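# Push the wrapped bar under the sealing arm

## Task

Push the film-wrapped bar across the table so that it ends up lying along its length beneath the sealing arm, with that arm centred over the bar and running the full way along its middle.

## Robot and tools

Robot: two arms, left_arm and right_arm, mounted at the table. Each ends in a five-finger hand: right_arm has a right hand, left_arm a mirrored left hand. Base positions in the scene frame: left_arm (+0.014, +0.363, 0) m, right_arm (-0.053, -0.232, 0) m, both turned only slightly about z. The scene frame has its origin at table height between the arms, +z up, +x out over the table, and left_arm on the +y side. Fixed cameras and the table use the scene frame. Each arm reports its hand poses, and the pose of its wrist camera, in its own base frame.

Hand point: a reference point 0.05 m in front of the palm. Its +z runs along the straight fingers, +y points out of the palm, and +x runs across the palm away from the thumb on the right hand; on the left hand +x points toward the thumb. Straight fingertips reach about 0.06 to 0.07 m past the point. A wrist bracket on the little-finger side can strike objects.

The row, shared by execute_actions and move: 28 numbers, each in [-1, 1], always covering both arms. Order: left_arm dx, dy, dz, rx, ry, rz; then left hand thumb_turn, thumb_bend, index, middle, ring, little, force_limit, speed; then the same 14 for right_arm. The six pose numbers are offsets, not poses. They are measured from that arm's Hand target as it stood when the action or move began, along that Hand target's own axes. 1.0 equals 0.6 m for dx, dy, dz and 180 degrees for rx, ry, rz, which form a single rotation vector. Sending the same offset again moves the arm on by that amount again; six zeros re-request the current Hand target. The six finger numbers are absolute targets: -1 open/straight, +1 closed (thumb_turn +1 puts the thumb opposite the fingers). force_limit maps -1 to about 0 N and +1 to 10 N (15 N for thumb motors). speed rises from almost nothing at -1 to full at +0.48 and stays full above that; for a soft grip use -0.94 or lower. To leave a hand unchanged, repeat its last sent eight numbers; if none were sent yet, use its hand_measured six plus hand_force_limit and hand_speed.

execute_actions(actions, cameras): actions is a list of actions; each action is a list of up to 15 rows, one per 1/30 s step, and a short action repeats its final row. Every row in an action counts from the same start pose. cameras lists names (cam_high, cam_low, cam_left_wrist, cam_right_wrist, or "all"); an empty actions list returns images by default.

move(target, speed, blend, blocking, cameras): target is one row or a list of up to 15 rows, all offsets counted from the same starting Hand targets. The hand points travel in straight lines, all finishing together, for at least 0.5 s and at most 10 s. speed is the path top speed in m/s, 0.002 to 4.3, default 0.25 (turning at up to twice that in rad/s); one value or one per target. blend, in metres, rounds corners between listed targets; 0 stops at each. blocking=false returns after about 0.5 s while the motion continues. Moves do not avoid obstacles or the other arm, and faster moves strike harder. Avoid paths passing close to an arm's own base.

wait(seconds 0 to 10, cameras) lets time pass. stop(cameras) brakes a running move. zoom_image(camera, region [x0,y0,x1,y1], at most 504 by 504 pixels) enlarges part of the latest image of a camera. show_instructions() shows the reference pages. finished_scene(scene) closes the current scene, given as its integer number; it is final.

Results: per arm end_effector_position (m) and end_effector_quat_wxyz in its base frame, Hand target (the base for the next offsets, after a 40-degree orientation clip), joint positions, velocities and torques, and hand_measured, hand_stopped_by (moving, target, force, stalled, fault) and hand_load_n (positive when the finger is pushed open), all six-long in the motor order above. A move adds a move: line, e.g. done, off_target, moving, held or fault, with limits such as paced or held. Hands often rest 1 to 3 cm (sometimes 5 cm) short of the command, usually low; that alone is not contact. Resend the missing distance if needed.

Cautions: do not let the bar or anything leave the table; push gently and slowly, no slams or hard shoves. Keep the arms from contacting each other and never close one hand on the other's fingers. Pushing against something the arm cannot pass keeps pressing and heats motors; at 100 °C an arm drops. Back off by commanding the target behind the hand point. Avoid excessive finger loads. The bar may be nudged by outside disturbances, so check its final placement with cameras before finishing.

Each tool is called after "Call:" as a command line: name --argument value for each argument, lists and objects as JSON in quotes; but a table of rows of numbers goes row by row, as --pt "numbers of a row", without its own name.

Reference images:

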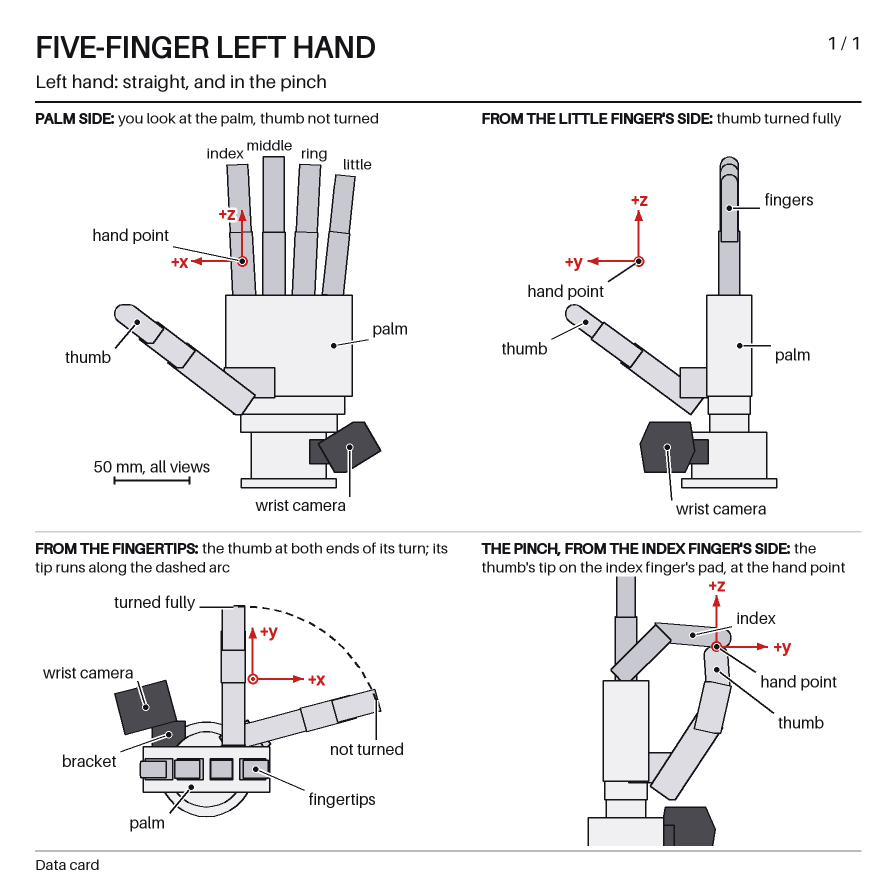

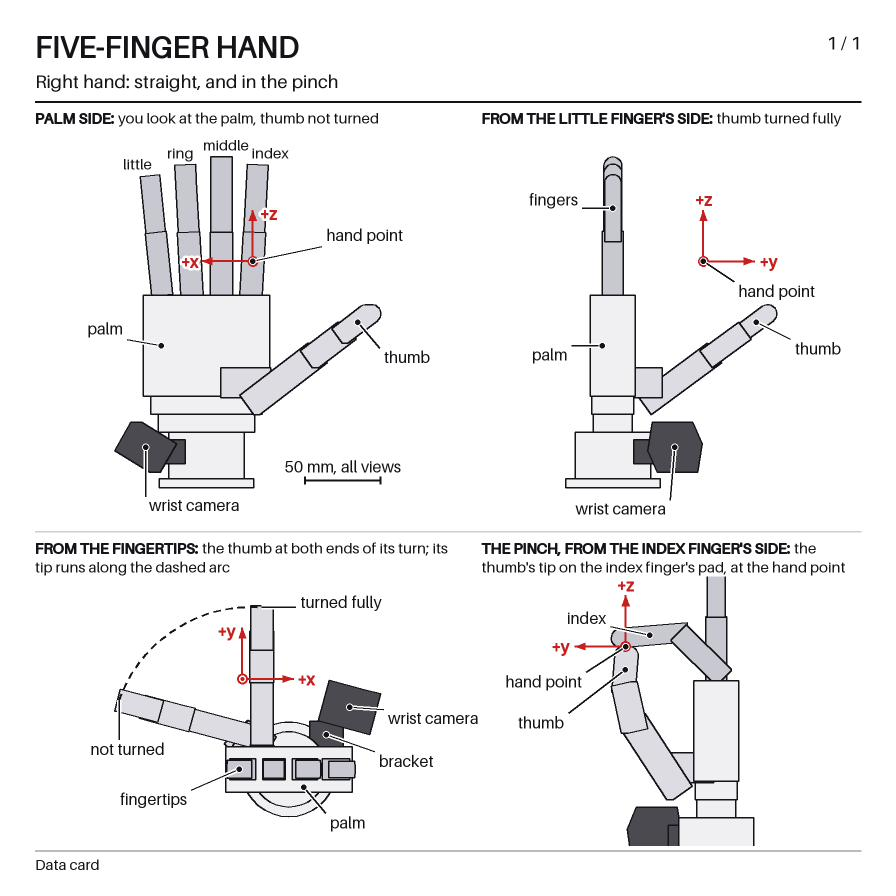

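## Session

Call:
execute_actions --actions '[]'

Scene clock: 0.00 s.
left_arm: end_effector_position=(+0.3608, -0.2316, +0.3106) hand_measured=(-1.000, -1.000, -1.000, -1.000, -1.000, -1.000) hand_load_n=(+0.0, +0.0, +0.0, +0.0, +0.0, +0.0) hand_stopped_by=(target, target, target, target, target, target) hand_force_limit=0.00 hand_speed=-0.80 end_effector_quat_wxyz=(+0.027, -0.287, +0.955, -0.071) | right_arm: end_effector_position=(+0.0726, -0.1230, +0.1227) hand_measured=(-1.000, -1.000, -1.000, -1.000, -1.000, -1.000) hand_load_n=(+0.0, +0.0, +0.0, +0.0, +0.0, +0.0) hand_stopped_by=(target, target, target, target, target, target) hand_force_limit=0.00 hand_speed=-0.80 end_effector_quat_wxyz=(-0.015, -0.495, +0.868, -0.032)
Joint positions: left_arm=[-0.54 1.554 1.751 -1.627 0.055 0.443] | right_arm=[-0.995 0.831 0.669 -1.347 0.033 -0.463]
Joint velocities: within noise
Joint torques (N m): no reading
Heat: left arm: hottest wrist roll 33 °C; right arm: hottest waist 36 °C.
Hand target: left_arm +0.3654, -0.2343, +0.3140; +0.031, -0.287, +0.955, -0.075 | right_arm +0.0756, -0.1276, +0.1279; -0.014, -0.495, +0.868, -0.040

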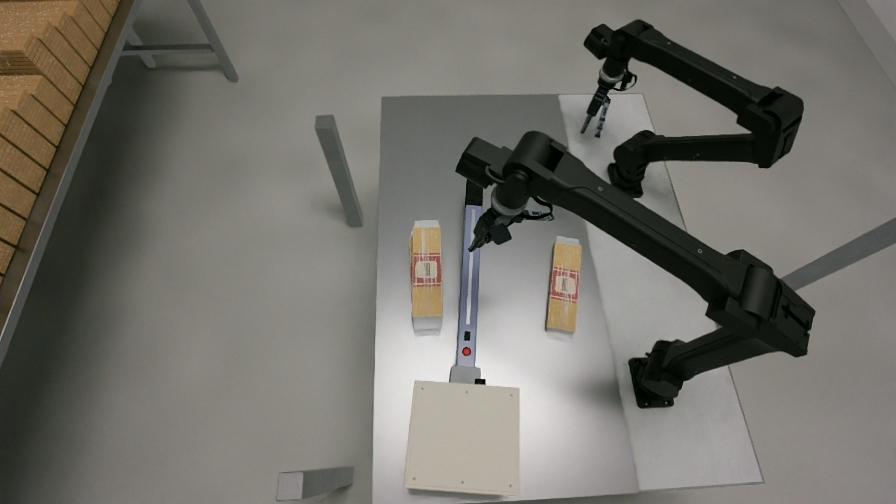

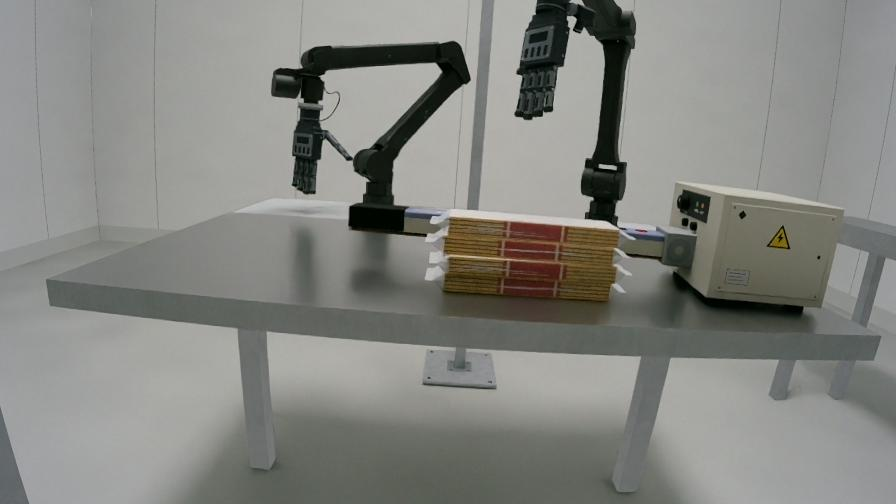

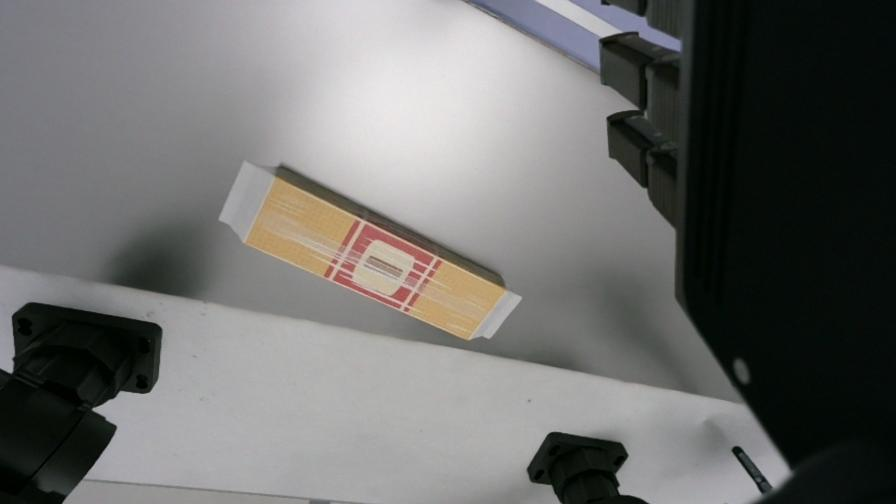

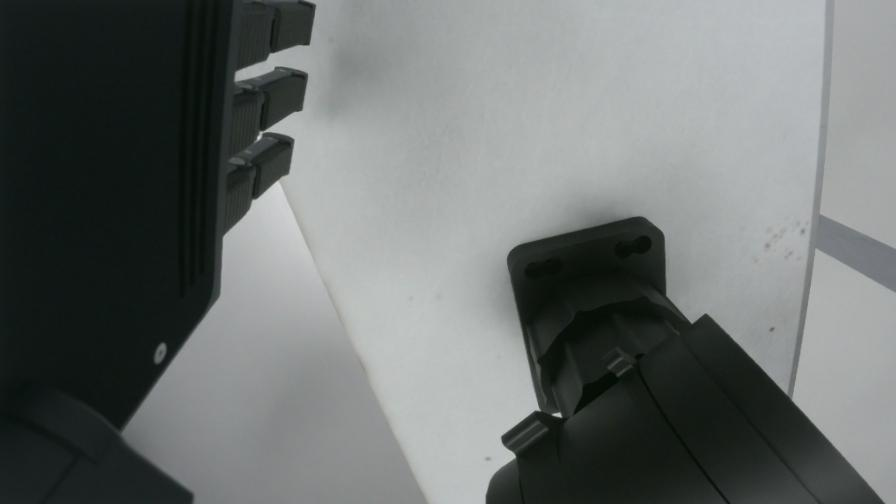

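Call:
zoom_image --camera "cam_high" --region '[380, 160, 620, 400]'

Call:
zoom_image --camera "cam_low" --region '[330, 180, 700, 330]'

Call:
zoom_image --camera "cam_left_wrist" --region '[200, 100, 700, 400]'

Scaled by 2.100 from the camera's 896x504 image, which has a finer 1280x720 frame.

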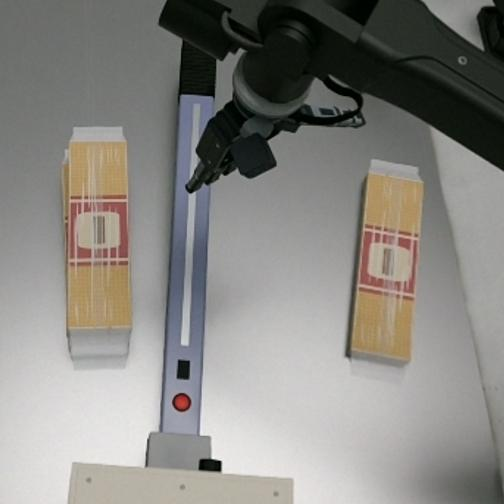

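Scaled by 1.362 from the camera's 896x504 image, which has a finer 1280x720 frame.

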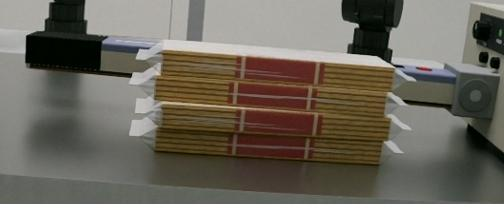

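Scaled by 1.008 from the camera's 896x504 image, which has a finer 1280x720 frame.

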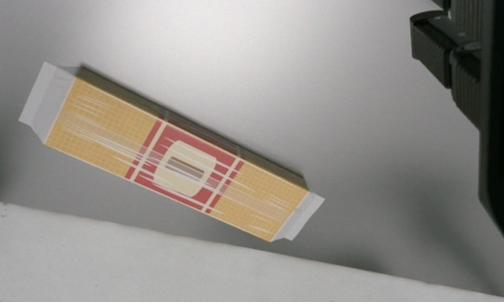

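Call:
zoom_image --camera "cam_high" --region '[400, 180, 500, 280]'

Call:
zoom_image --camera "cam_high" --region '[400, 270, 500, 370]'

Call:
zoom_image --camera "cam_high" --region '[510, 230, 620, 340]'

Scaled by 5.040 from the camera's 896x504 image, which has a finer 1280x720 frame.

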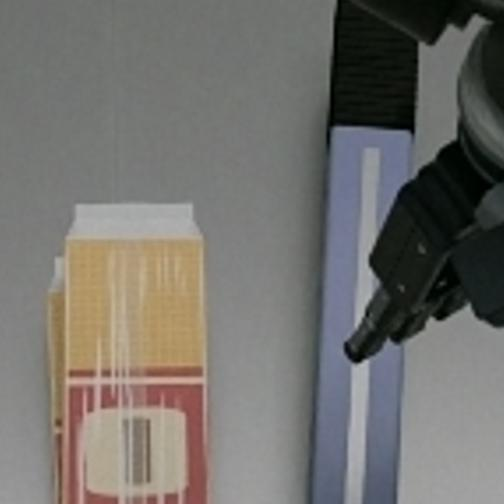

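Scaled by 5.040 from the camera's 896x504 image, which has a finer 1280x720 frame.

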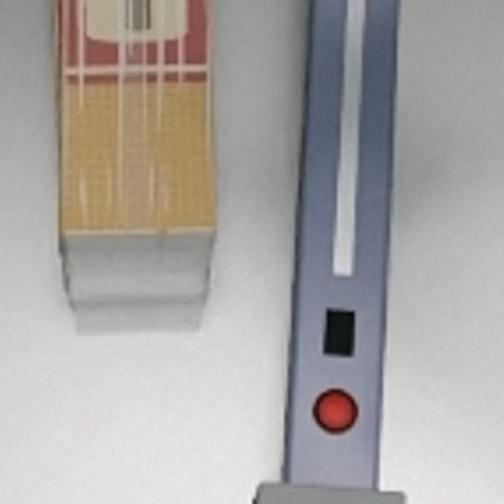

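Scaled by 4.582 from the camera's 896x504 image, which has a finer 1280x720 frame.

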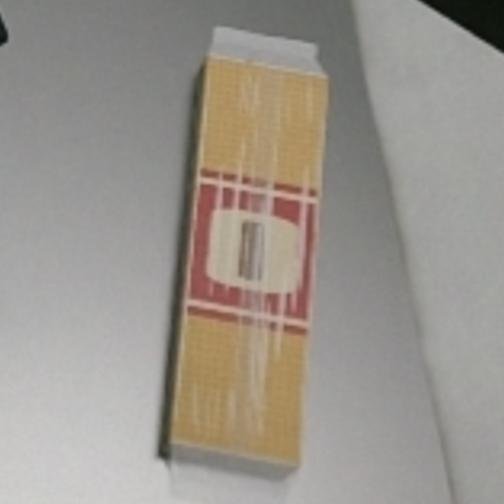

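Call:
move --target '[0.4470, 0.3078, 0.1353, 0.0016, -0.0414, -0.2726, -1, -1, -1, -1, -1, -1, 0, -0.8, 0, 0, 0, 0, 0, 0, -1, -1, -1, -1, -1, -1, 0, -0.8]' --speed 0.25 --cameras '["all"]'

Scene clock: 243.23 s.
left_arm: end_effector_position=(+0.0552, -0.2434, +0.2039) hand_measured=(-1.000, -1.000, -1.000, -1.000, -1.000, -1.000) hand_load_n=(+0.0, +0.0, +0.0, +0.0, +0.0, +0.5) hand_stopped_by=(target, target, target, target, target, target) hand_force_limit=0.00 hand_speed=-0.80 end_effector_quat_wxyz=(+0.054, -0.663, +0.743, -0.074) | right_arm: end_effector_position=(+0.0726, -0.1230, +0.1227) hand_measured=(-1.000, -1.000, -1.000, -1.000, -1.000, -1.000) hand_load_n=(+0.0, +0.0, +0.0, +0.0, +0.0, +0.0) hand_stopped_by=(target, target, target, target, target, target) hand_force_limit=0.00 hand_speed=-0.80 end_effector_quat_wxyz=(-0.015, -0.495, +0.868, -0.032)
Joint positions: left_arm=[-1.196 0.896 0.923 -1.495 -0.153 -1.074] | right_arm=[-0.995 0.831 0.669 -1.347 0.033 -0.463]
Joint torques (N m): left_arm=[-1.61 -3.55 9.16 0.21 -0.25 -0.09] | right_arm=[1.26 -0.67 8.55 0.5 0.03 0.17]
Heat: left arm: hottest elbow 34 °C; right arm: hottest elbow 42 °C.
Hand target: left_arm +0.0498, -0.2402, +0.1999; +0.058, -0.661, +0.745, -0.065 | right_arm +0.0756, -0.1276, +0.1279; -0.014, -0.495, +0.868, -0.040
Off the commanded pose: left_arm 0.007 m, 1 deg | right_arm 0.008 m, 1 deg.
move: done
camera_calibration:
cam_left_wrist: T_world_to_cam=[[0.93106, -0.330499, 0.154586, -0.164846], [-0.362428, -0.788839, 0.496366, -0.276139], [-0.0421048, -0.518173, -0.854239, 0.164313], [0, 0, 0, 1]] pos_world=[0.0603198, -0.187168, 0.302912]

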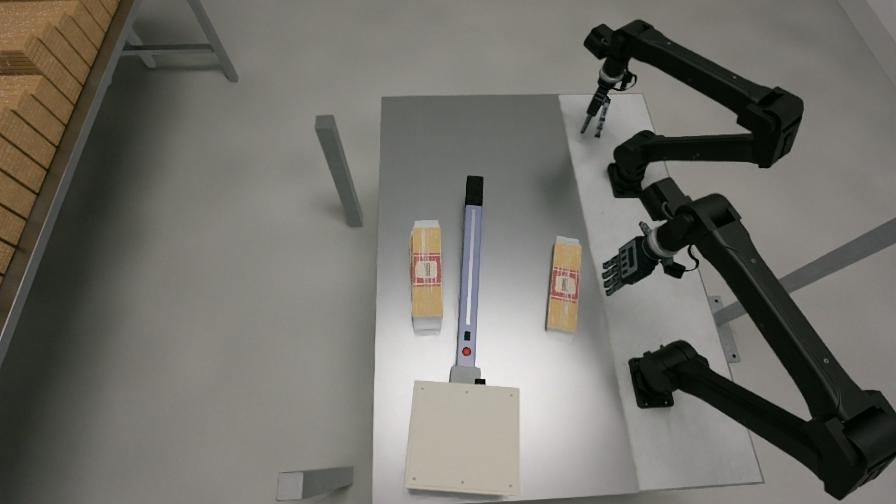

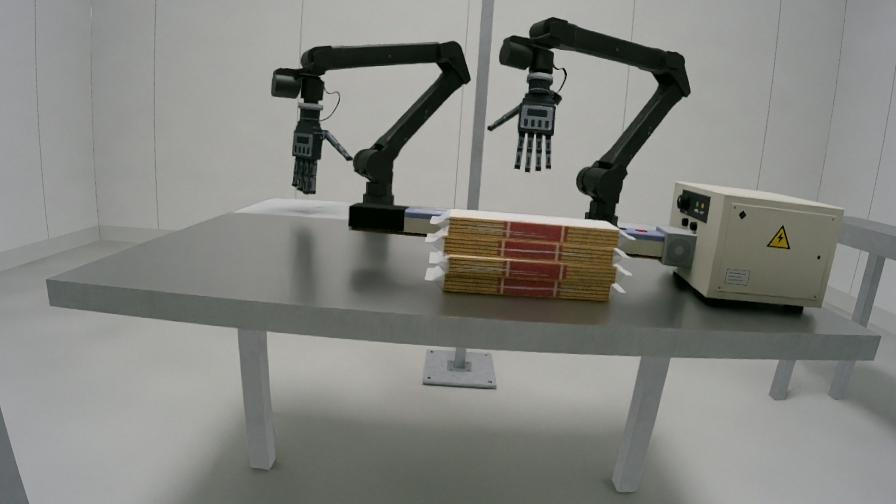

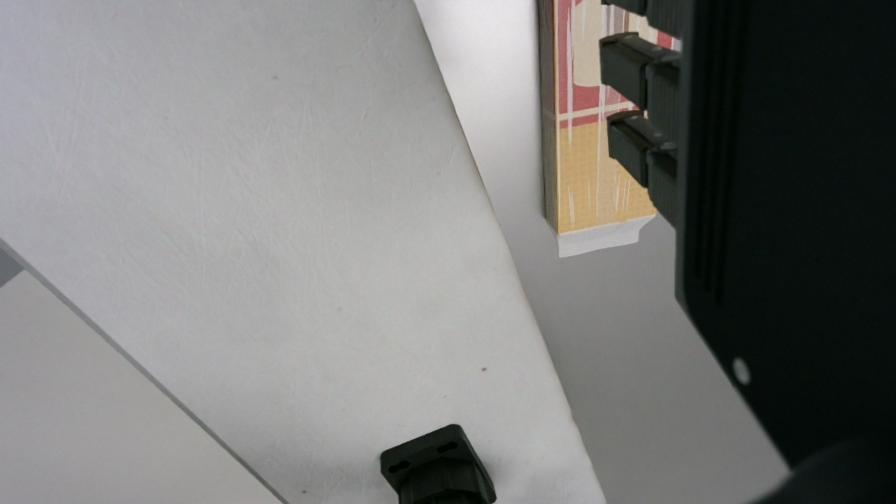

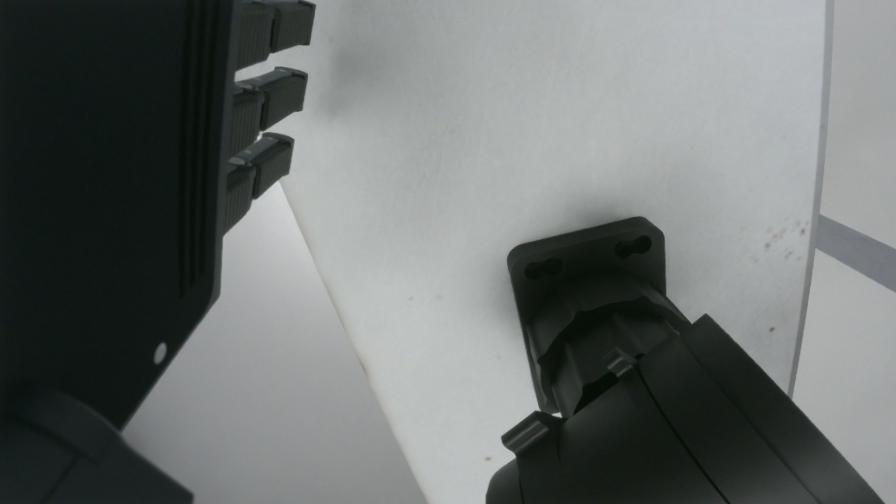

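Call:
zoom_image --camera "cam_low" --region '[220, 150, 420, 260]'

Call:
zoom_image --camera "cam_low" --region '[480, 70, 600, 190]'

Call:
zoom_image --camera "cam_high" --region '[530, 180, 690, 340]'

Call:
zoom_image --camera "cam_left_wrist" --region '[440, 0, 896, 300]'

Scaled by 2.520 from the camera's 896x504 image, which has a finer 1280x720 frame.

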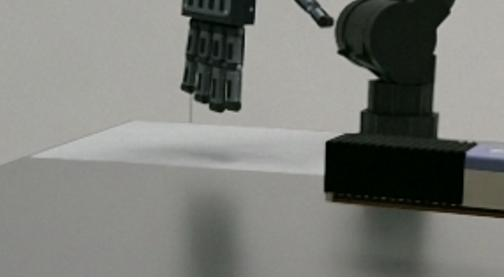

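Scaled by 4.200 from the camera's 896x504 image, which has a finer 1280x720 frame.

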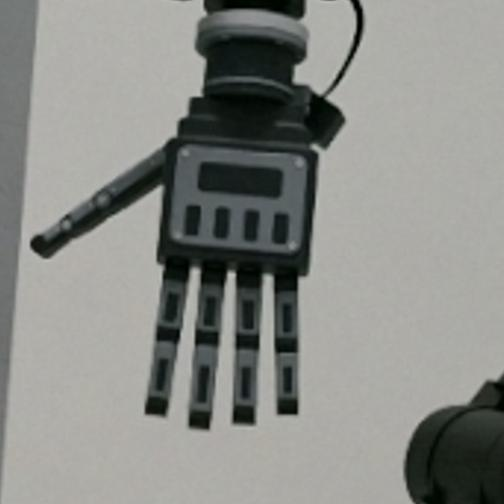

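Scaled by 3.150 from the camera's 896x504 image, which has a finer 1280x720 frame.

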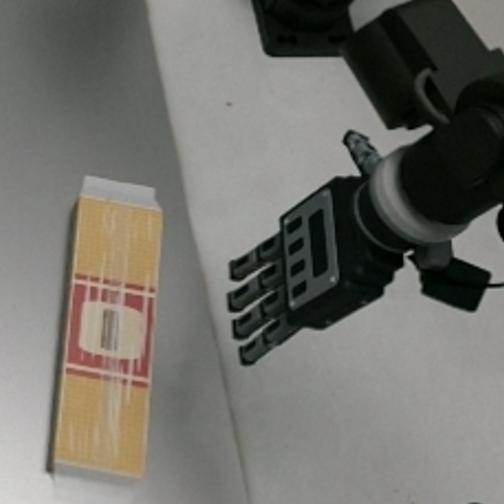

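Scaled by 1.105 from the camera's 896x504 image, which has a finer 1280x720 frame.

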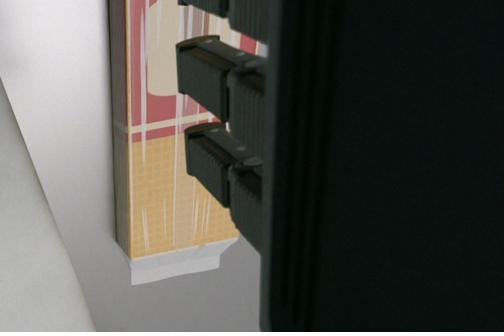

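Call:
move --target '[0.0518, 0.0495, 0.1673, 0, 0, 0, -1, -1, -1, -1, -1, -1, 0, -0.8, 0, 0, 0, 0, 0, 0, -1, -1, -1, -1, -1, -1, 0, -0.8]' --speed 0.15 --cameras '["all"]'

Call:
zoom_image --camera "cam_high" --region '[530, 180, 690, 340]'

Call:
zoom_image --camera "cam_low" --region '[460, 130, 620, 230]'

Scene clock: 310.20 s.
left_arm: end_effector_position=(+0.0385, -0.2688, +0.1018) hand_measured=(-1.000, -1.000, -1.000, -1.000, -1.000, -1.000) hand_load_n=(+0.0, +0.0, +0.5, +0.0, +0.0, +0.0) hand_stopped_by=(target, target, target, target, target, target) hand_force_limit=0.00 hand_speed=-0.80 end_effector_quat_wxyz=(+0.056, -0.663, +0.744, -0.067) | right_arm: end_effector_position=(+0.0726, -0.1230, +0.1227) hand_measured=(-1.000, -1.000, -1.000, -1.000, -1.000, -1.000) hand_load_n=(+0.5, +0.0, +0.0, +0.0, +0.0, +0.0) hand_stopped_by=(target, target, target, target, target, target) hand_force_limit=0.00 hand_speed=-0.80 end_effector_quat_wxyz=(-0.015, -0.495, +0.868, -0.032)
Joint positions: left_arm=[-1.295 1.011 0.718 -1.205 -0.16 -1.175] | right_arm=[-0.995 0.831 0.669 -1.347 0.033 -0.463]
Joint torques (N m): left_arm=[-1.55 -4.01 8.57 0.94 -0.24 -0.06] | right_arm=[1.2 -0.21 8.53 0.46 0 0.17]
Heat: left arm: hottest elbow 34 °C; right arm: hottest elbow 42 °C.
Hand target: left_arm +0.0344, -0.2696, +0.0957; +0.058, -0.661, +0.745, -0.065 | right_arm +0.0756, -0.1276, +0.1279; -0.014, -0.495, +0.868, -0.040
Off the commanded pose: left_arm 0.007 m, 0 deg | right_arm 0.008 m, 1 deg.
move: done
camera_calibration:
cam_left_wrist: T_world_to_cam=[[0.932122, -0.331885, 0.144914, -0.141372], [-0.359107, -0.795372, 0.488287, -0.252536], [-0.046795, -0.507183, -0.860567, 0.0670379], [0, 0, 0, 1]] pos_world=[0.044226, -0.213779, 0.201488]

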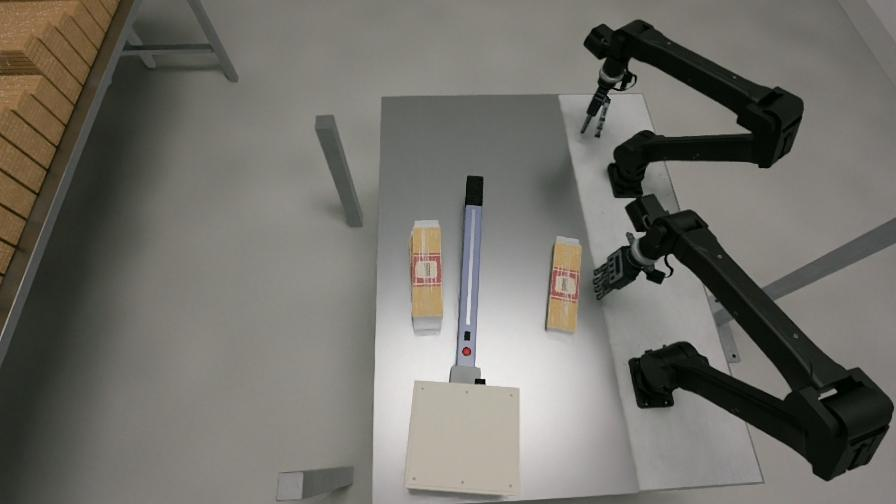

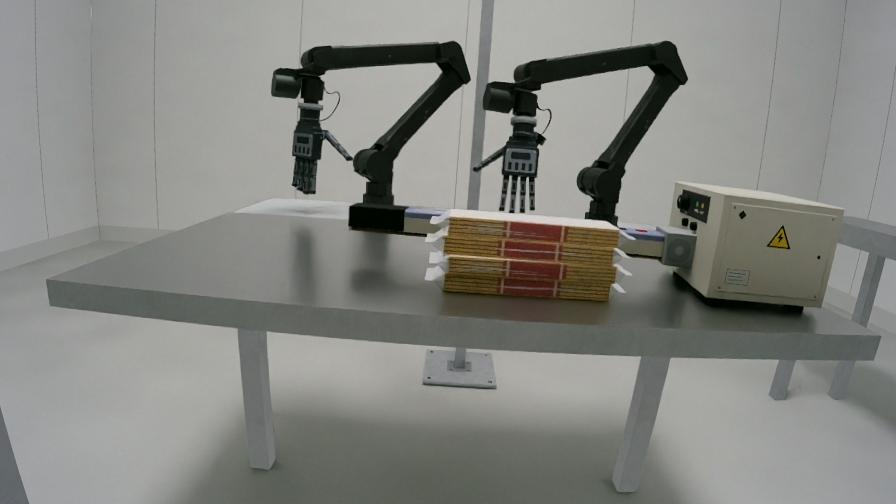

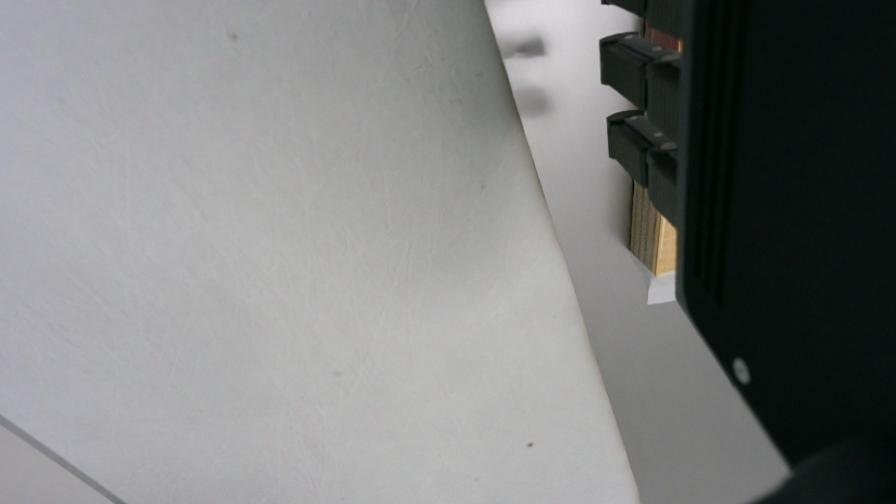

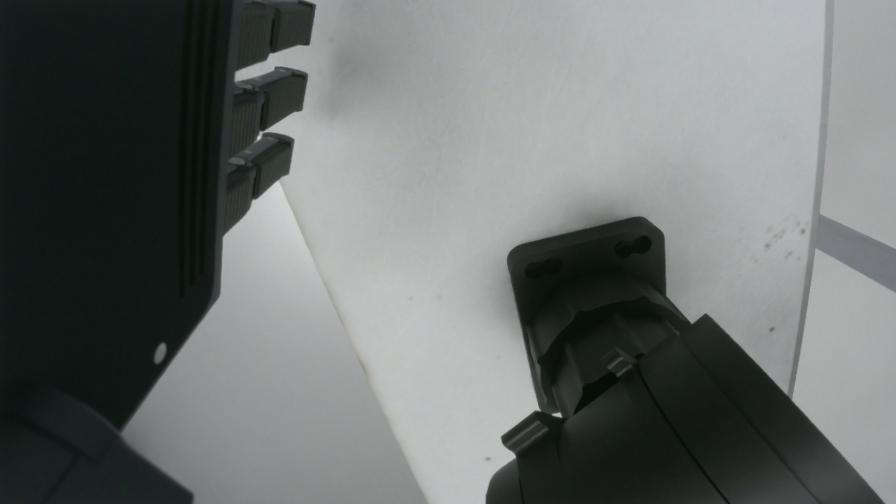

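Scaled by 3.150 from the camera's 896x504 image, which has a finer 1280x720 frame.

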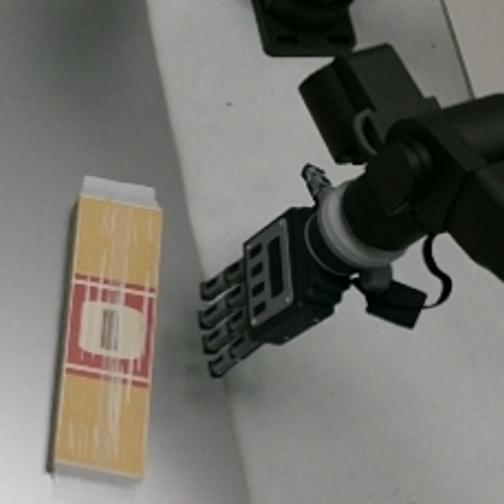

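Scaled by 3.150 from the camera's 896x504 image, which has a finer 1280x720 frame.

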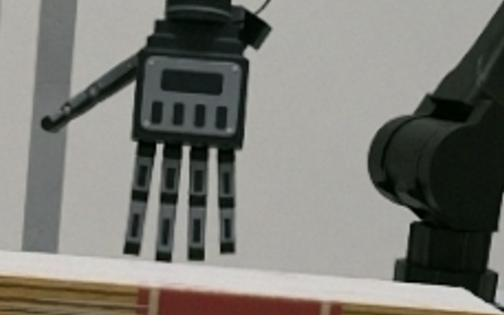

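Call:
move --target '[0, 0.0104, 0.0591, 0, 0, 0, -1, -1, -1, -1, -1, -1, 0, -0.8, 0, 0, 0, 0, 0, 0, -1, -1, -1, -1, -1, -1, 0, -0.8]' --speed 0.1 --cameras '["cam_left_wrist", "cam_high"]'

Call:
zoom_image --camera "cam_left_wrist" --region '[440, 0, 896, 300]'

Call:
zoom_image --camera "cam_high" --region '[530, 200, 650, 320]'

Scene clock: 334.30 s.
left_arm: end_effector_position=(+0.0388, -0.2699, +0.0661) hand_measured=(-1.000, -1.000, -1.000, -1.000, -1.000, -1.000) hand_load_n=(-0.5, +0.0, +0.0, +0.0, +0.0, +0.0) hand_stopped_by=(target, target, target, target, target, target) hand_force_limit=0.00 hand_speed=-0.80 end_effector_quat_wxyz=(+0.056, -0.663, +0.743, -0.068) | right_arm: end_effector_position=(+0.0726, -0.1230, +0.1227) hand_measured=(-1.000, -1.000, -1.000, -1.000, -1.000, -1.000) hand_load_n=(+0.0, +0.0, +0.0, +0.0, +0.0, +0.0) hand_stopped_by=(target, target, target, target, target, target) hand_force_limit=0.00 hand_speed=-0.80 end_effector_quat_wxyz=(-0.015, -0.495, +0.868, -0.032)
Joint positions: left_arm=[-1.295 1.056 0.646 -1.088 -0.16 -1.175] | right_arm=[-0.995 0.831 0.669 -1.347 0.033 -0.463]
Joint torques (N m): left_arm=[-1.67 -3.96 8.18 1.02 -0.25 -0.09] | right_arm=[1.44 -0.5 8.47 0.44 0.03 0.17]
Heat: left arm: hottest elbow 33 °C; right arm: hottest elbow 43 °C.
Hand target: left_arm +0.0344, -0.2696, +0.0598; +0.058, -0.661, +0.745, -0.065 | right_arm +0.0756, -0.1276, +0.1279; -0.014, -0.495, +0.868, -0.040
Off the commanded pose: left_arm 0.008 m, 0 deg | right_arm 0.008 m, 1 deg.
move: done
camera_calibration:
cam_left_wrist: T_world_to_cam=[[0.932174, -0.33145, 0.145574, -0.136736], [-0.359024, -0.794907, 0.489106, -0.235867], [-0.0463962, -0.508197, -0.85999, 0.0354892], [0, 0, 0, 1]] pos_world=[0.0444262, -0.214778, 0.16579]
Images, in order (width x height): cam_high 896x504, cam_left_wrist 896x504.

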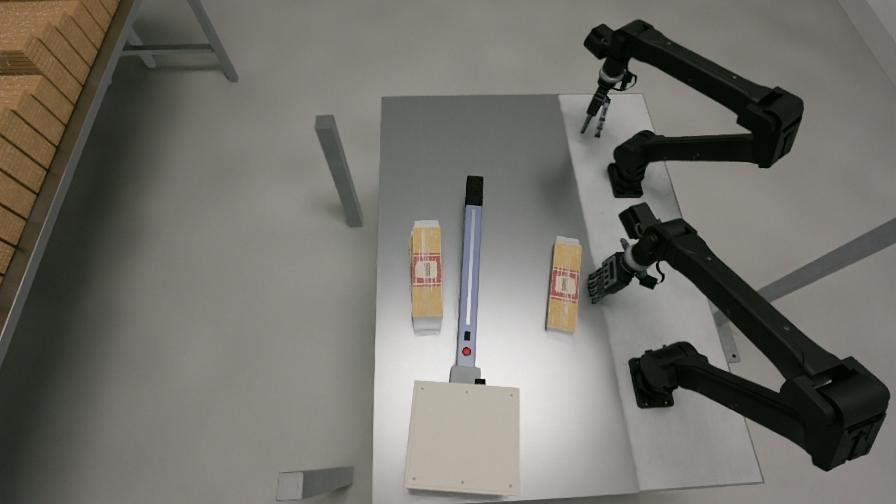

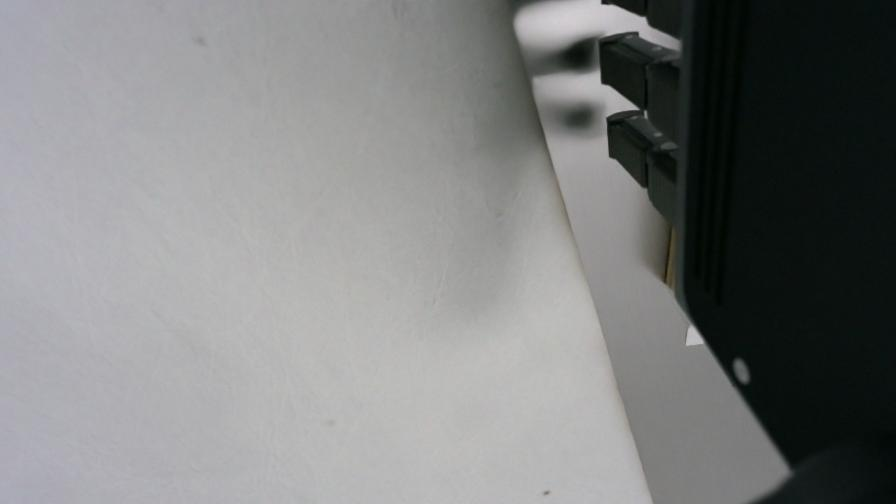

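Scaled by 1.105 from the camera's 896x504 image, which has a finer 1280x720 frame.

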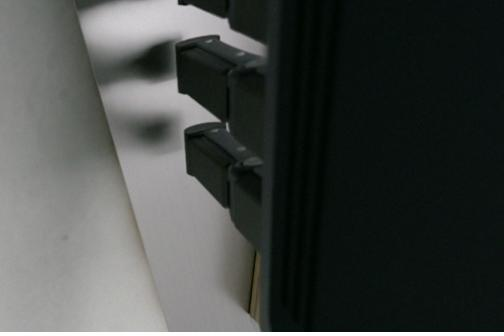

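Scaled by 4.200 from the camera's 896x504 image, which has a finer 1280x720 frame.

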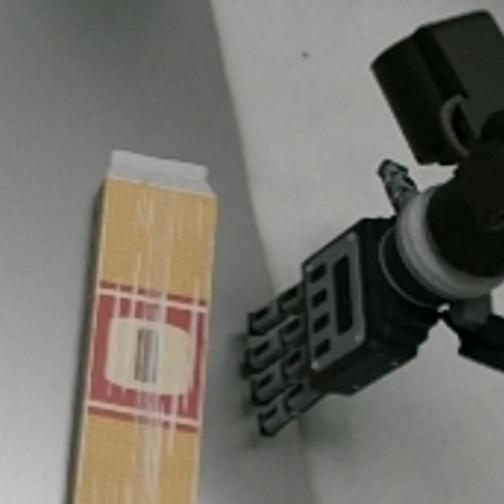

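Call:
move --target '[0, -0.1981, 0.0282, 0, 0, 0, -1, -1, -1, -1, -1, -1, 0, -0.8, 0, 0, 0, 0, 0, 0, -1, -1, -1, -1, -1, -1, 0, -0.8]' --speed 0.08 --cameras '["cam_left_wrist", "cam_high"]'

Call:
zoom_image --camera "cam_high" --region '[440, 180, 640, 340]'

Scene clock: 350.53 s.
left_arm: end_effector_position=(+0.1359, -0.2704, +0.0579) hand_measured=(-1.000, -1.000, -1.000, -1.000, -1.000, -1.000) hand_load_n=(+0.0, +0.0, +0.0, -2.0, +0.0, +0.0) hand_stopped_by=(target, target, target, target, target, target) hand_force_limit=0.00 hand_speed=-0.80 end_effector_quat_wxyz=(+0.059, -0.657, +0.750, -0.050) | right_arm: end_effector_position=(+0.0726, -0.1230, +0.1227) hand_measured=(-1.000, -1.000, -1.000, -1.000, -1.000, -1.000) hand_load_n=(+0.0, +0.0, +0.0, +0.0, +0.0, +0.0) hand_stopped_by=(target, target, target, target, target, target) hand_force_limit=0.00 hand_speed=-0.80 end_effector_quat_wxyz=(-0.015, -0.495, +0.868, -0.032)
Joint positions: left_arm=[-0.971 1.219 0.74 -1.007 -0.128 -0.835] | right_arm=[-0.995 0.831 0.669 -1.347 0.033 -0.463]
Joint torques (N m): left_arm=[1.14 -5.13 12.03 1.29 -0.19 0.17] | right_arm=[1.08 -0.44 8.5 0.49 0.03 0.16]
Heat: left arm: hottest elbow 33 °C; right arm: hottest elbow 43 °C.
Hand target: left_arm +0.1536, -0.2841, +0.0638; +0.058, -0.661, +0.745, -0.065 | right_arm +0.0756, -0.1276, +0.1279; -0.014, -0.495, +0.868, -0.040
Off the commanded pose: left_arm 0.023 m, 2 deg | right_arm 0.008 m, 1 deg.
move: off_target (left_arm)
camera_calibration:
cam_left_wrist: T_world_to_cam=[[0.929804, -0.349188, 0.116323, -0.229035], [-0.361179, -0.804866, 0.470894, -0.19876], [-0.070806, -0.479853, -0.874487, 0.0444724], [0, 0, 0, 1]] pos_world=[0.144319, -0.218611, 0.159128]
Images, in order (width x height): cam_high 896x504, cam_left_wrist 896x504.

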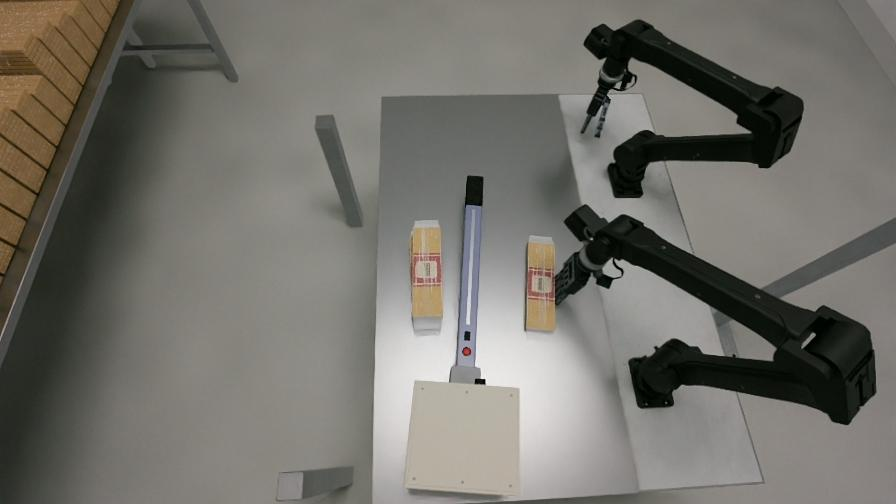

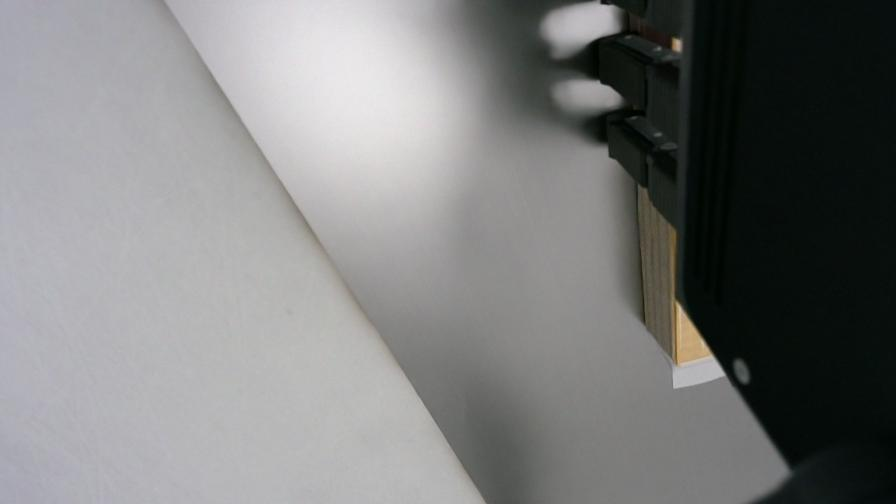

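Scaled by 2.520 from the camera's 896x504 image, which has a finer 1280x720 frame.

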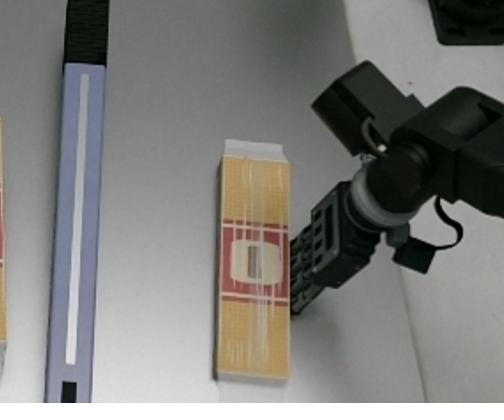

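Call:
move --pt "0 -0.0035 -0.0200 0 0 0 -1 -1 -1 -1 -1 -1 0 -0.8 0 0 0 0 0 0 -1 -1 -1 -1 -1 -1 0 -0.8" --pt "0.0209 -0.1604 0.0077 0 0 0 -1 -1 -1 -1 -1 -1 0 -0.8 0 0 0 0 0 0 -1 -1 -1 -1 -1 -1 0 -0.8" --speed 0.08 --cameras '["cam_left_wrist", "cam_high"]'

Call:
zoom_image --camera "cam_high" --region '[440, 180, 640, 340]'

Scene clock: 387.03 s.
left_arm: end_effector_position=(+0.2250, -0.2935, +0.0650) hand_measured=(-1.000, -1.000, -1.000, -1.000, -1.000, -1.000) hand_load_n=(+0.0, +0.0, +0.0, +0.0, -0.5, -0.5) hand_stopped_by=(target, target, target, target, target, target) hand_force_limit=0.00 hand_speed=-0.80 end_effector_quat_wxyz=(+0.057, -0.660, +0.748, -0.043) | right_arm: end_effector_position=(+0.0726, -0.1230, +0.1227) hand_measured=(-1.000, -1.000, -1.000, -1.000, -1.000, -1.000) hand_load_n=(+0.0, +0.0, +0.0, +0.0, +0.0, +0.0) hand_stopped_by=(target, target, target, target, target, target) hand_force_limit=0.00 hand_speed=-0.80 end_effector_quat_wxyz=(-0.015, -0.495, +0.868, -0.032)
Joint positions: left_arm=[-0.808 1.417 0.941 -1.005 -0.111 -0.677] | right_arm=[-0.995 0.831 0.669 -1.347 0.033 -0.463]
Joint torques (N m): left_arm=[0.62 -8.47 13.09 1.1 -0.04 0.16] | right_arm=[1.14 -0.38 8.51 0.43 0.03 0.16]
Heat: left arm: hottest elbow 36 °C; right arm: hottest elbow 43 °C.
Hand target: left_arm +0.2469, -0.3079, +0.0759; +0.058, -0.661, +0.745, -0.065 | right_arm +0.0756, -0.1276, +0.1279; -0.014, -0.495, +0.868, -0.040
Off the commanded pose: left_arm 0.028 m, 3 deg | right_arm 0.008 m, 1 deg.
move: off_target (left_arm)
camera_calibration:
cam_left_wrist: T_world_to_cam=[[0.933346, -0.343857, 0.103095, -0.319159], [-0.350542, -0.811115, 0.468202, -0.192522], [-0.077373, -0.473134, -0.877586, 0.0496425], [0, 0, 0, 1]] pos_world=[0.234239, -0.242415, 0.166609]
Images, in order (width x height): cam_high 896x504, cam_left_wrist 896x504.

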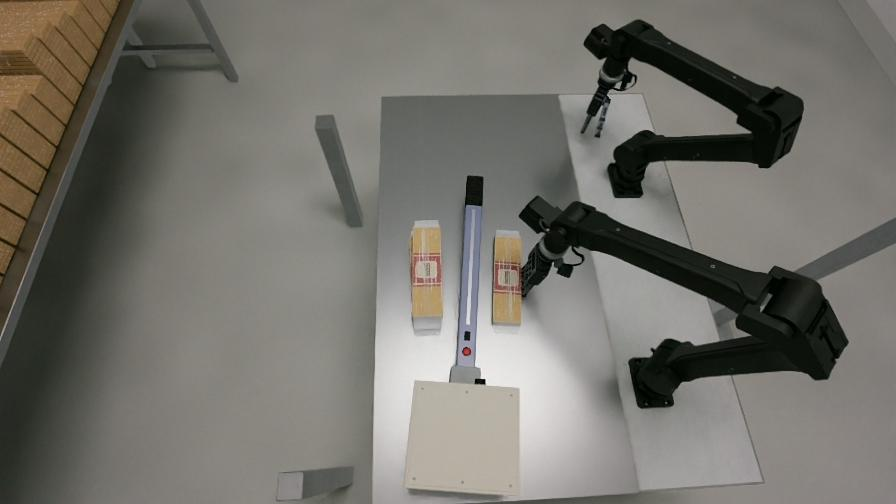

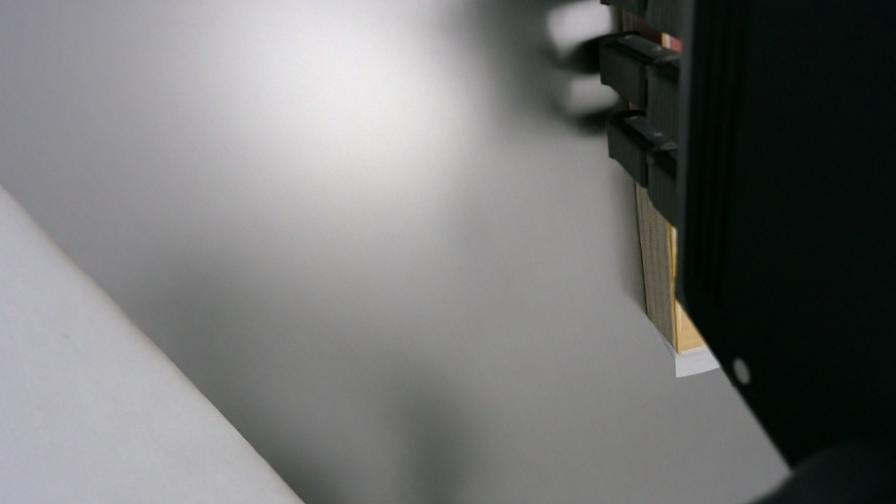

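Scaled by 2.520 from the camera's 896x504 image, which has a finer 1280x720 frame.

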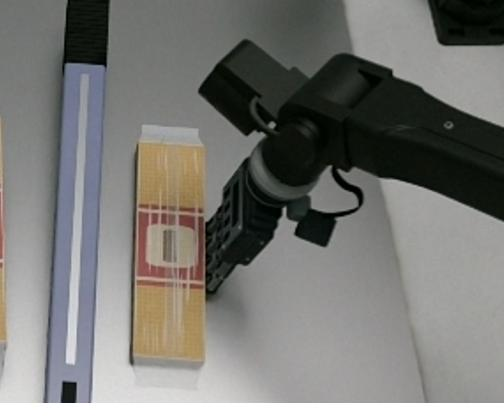

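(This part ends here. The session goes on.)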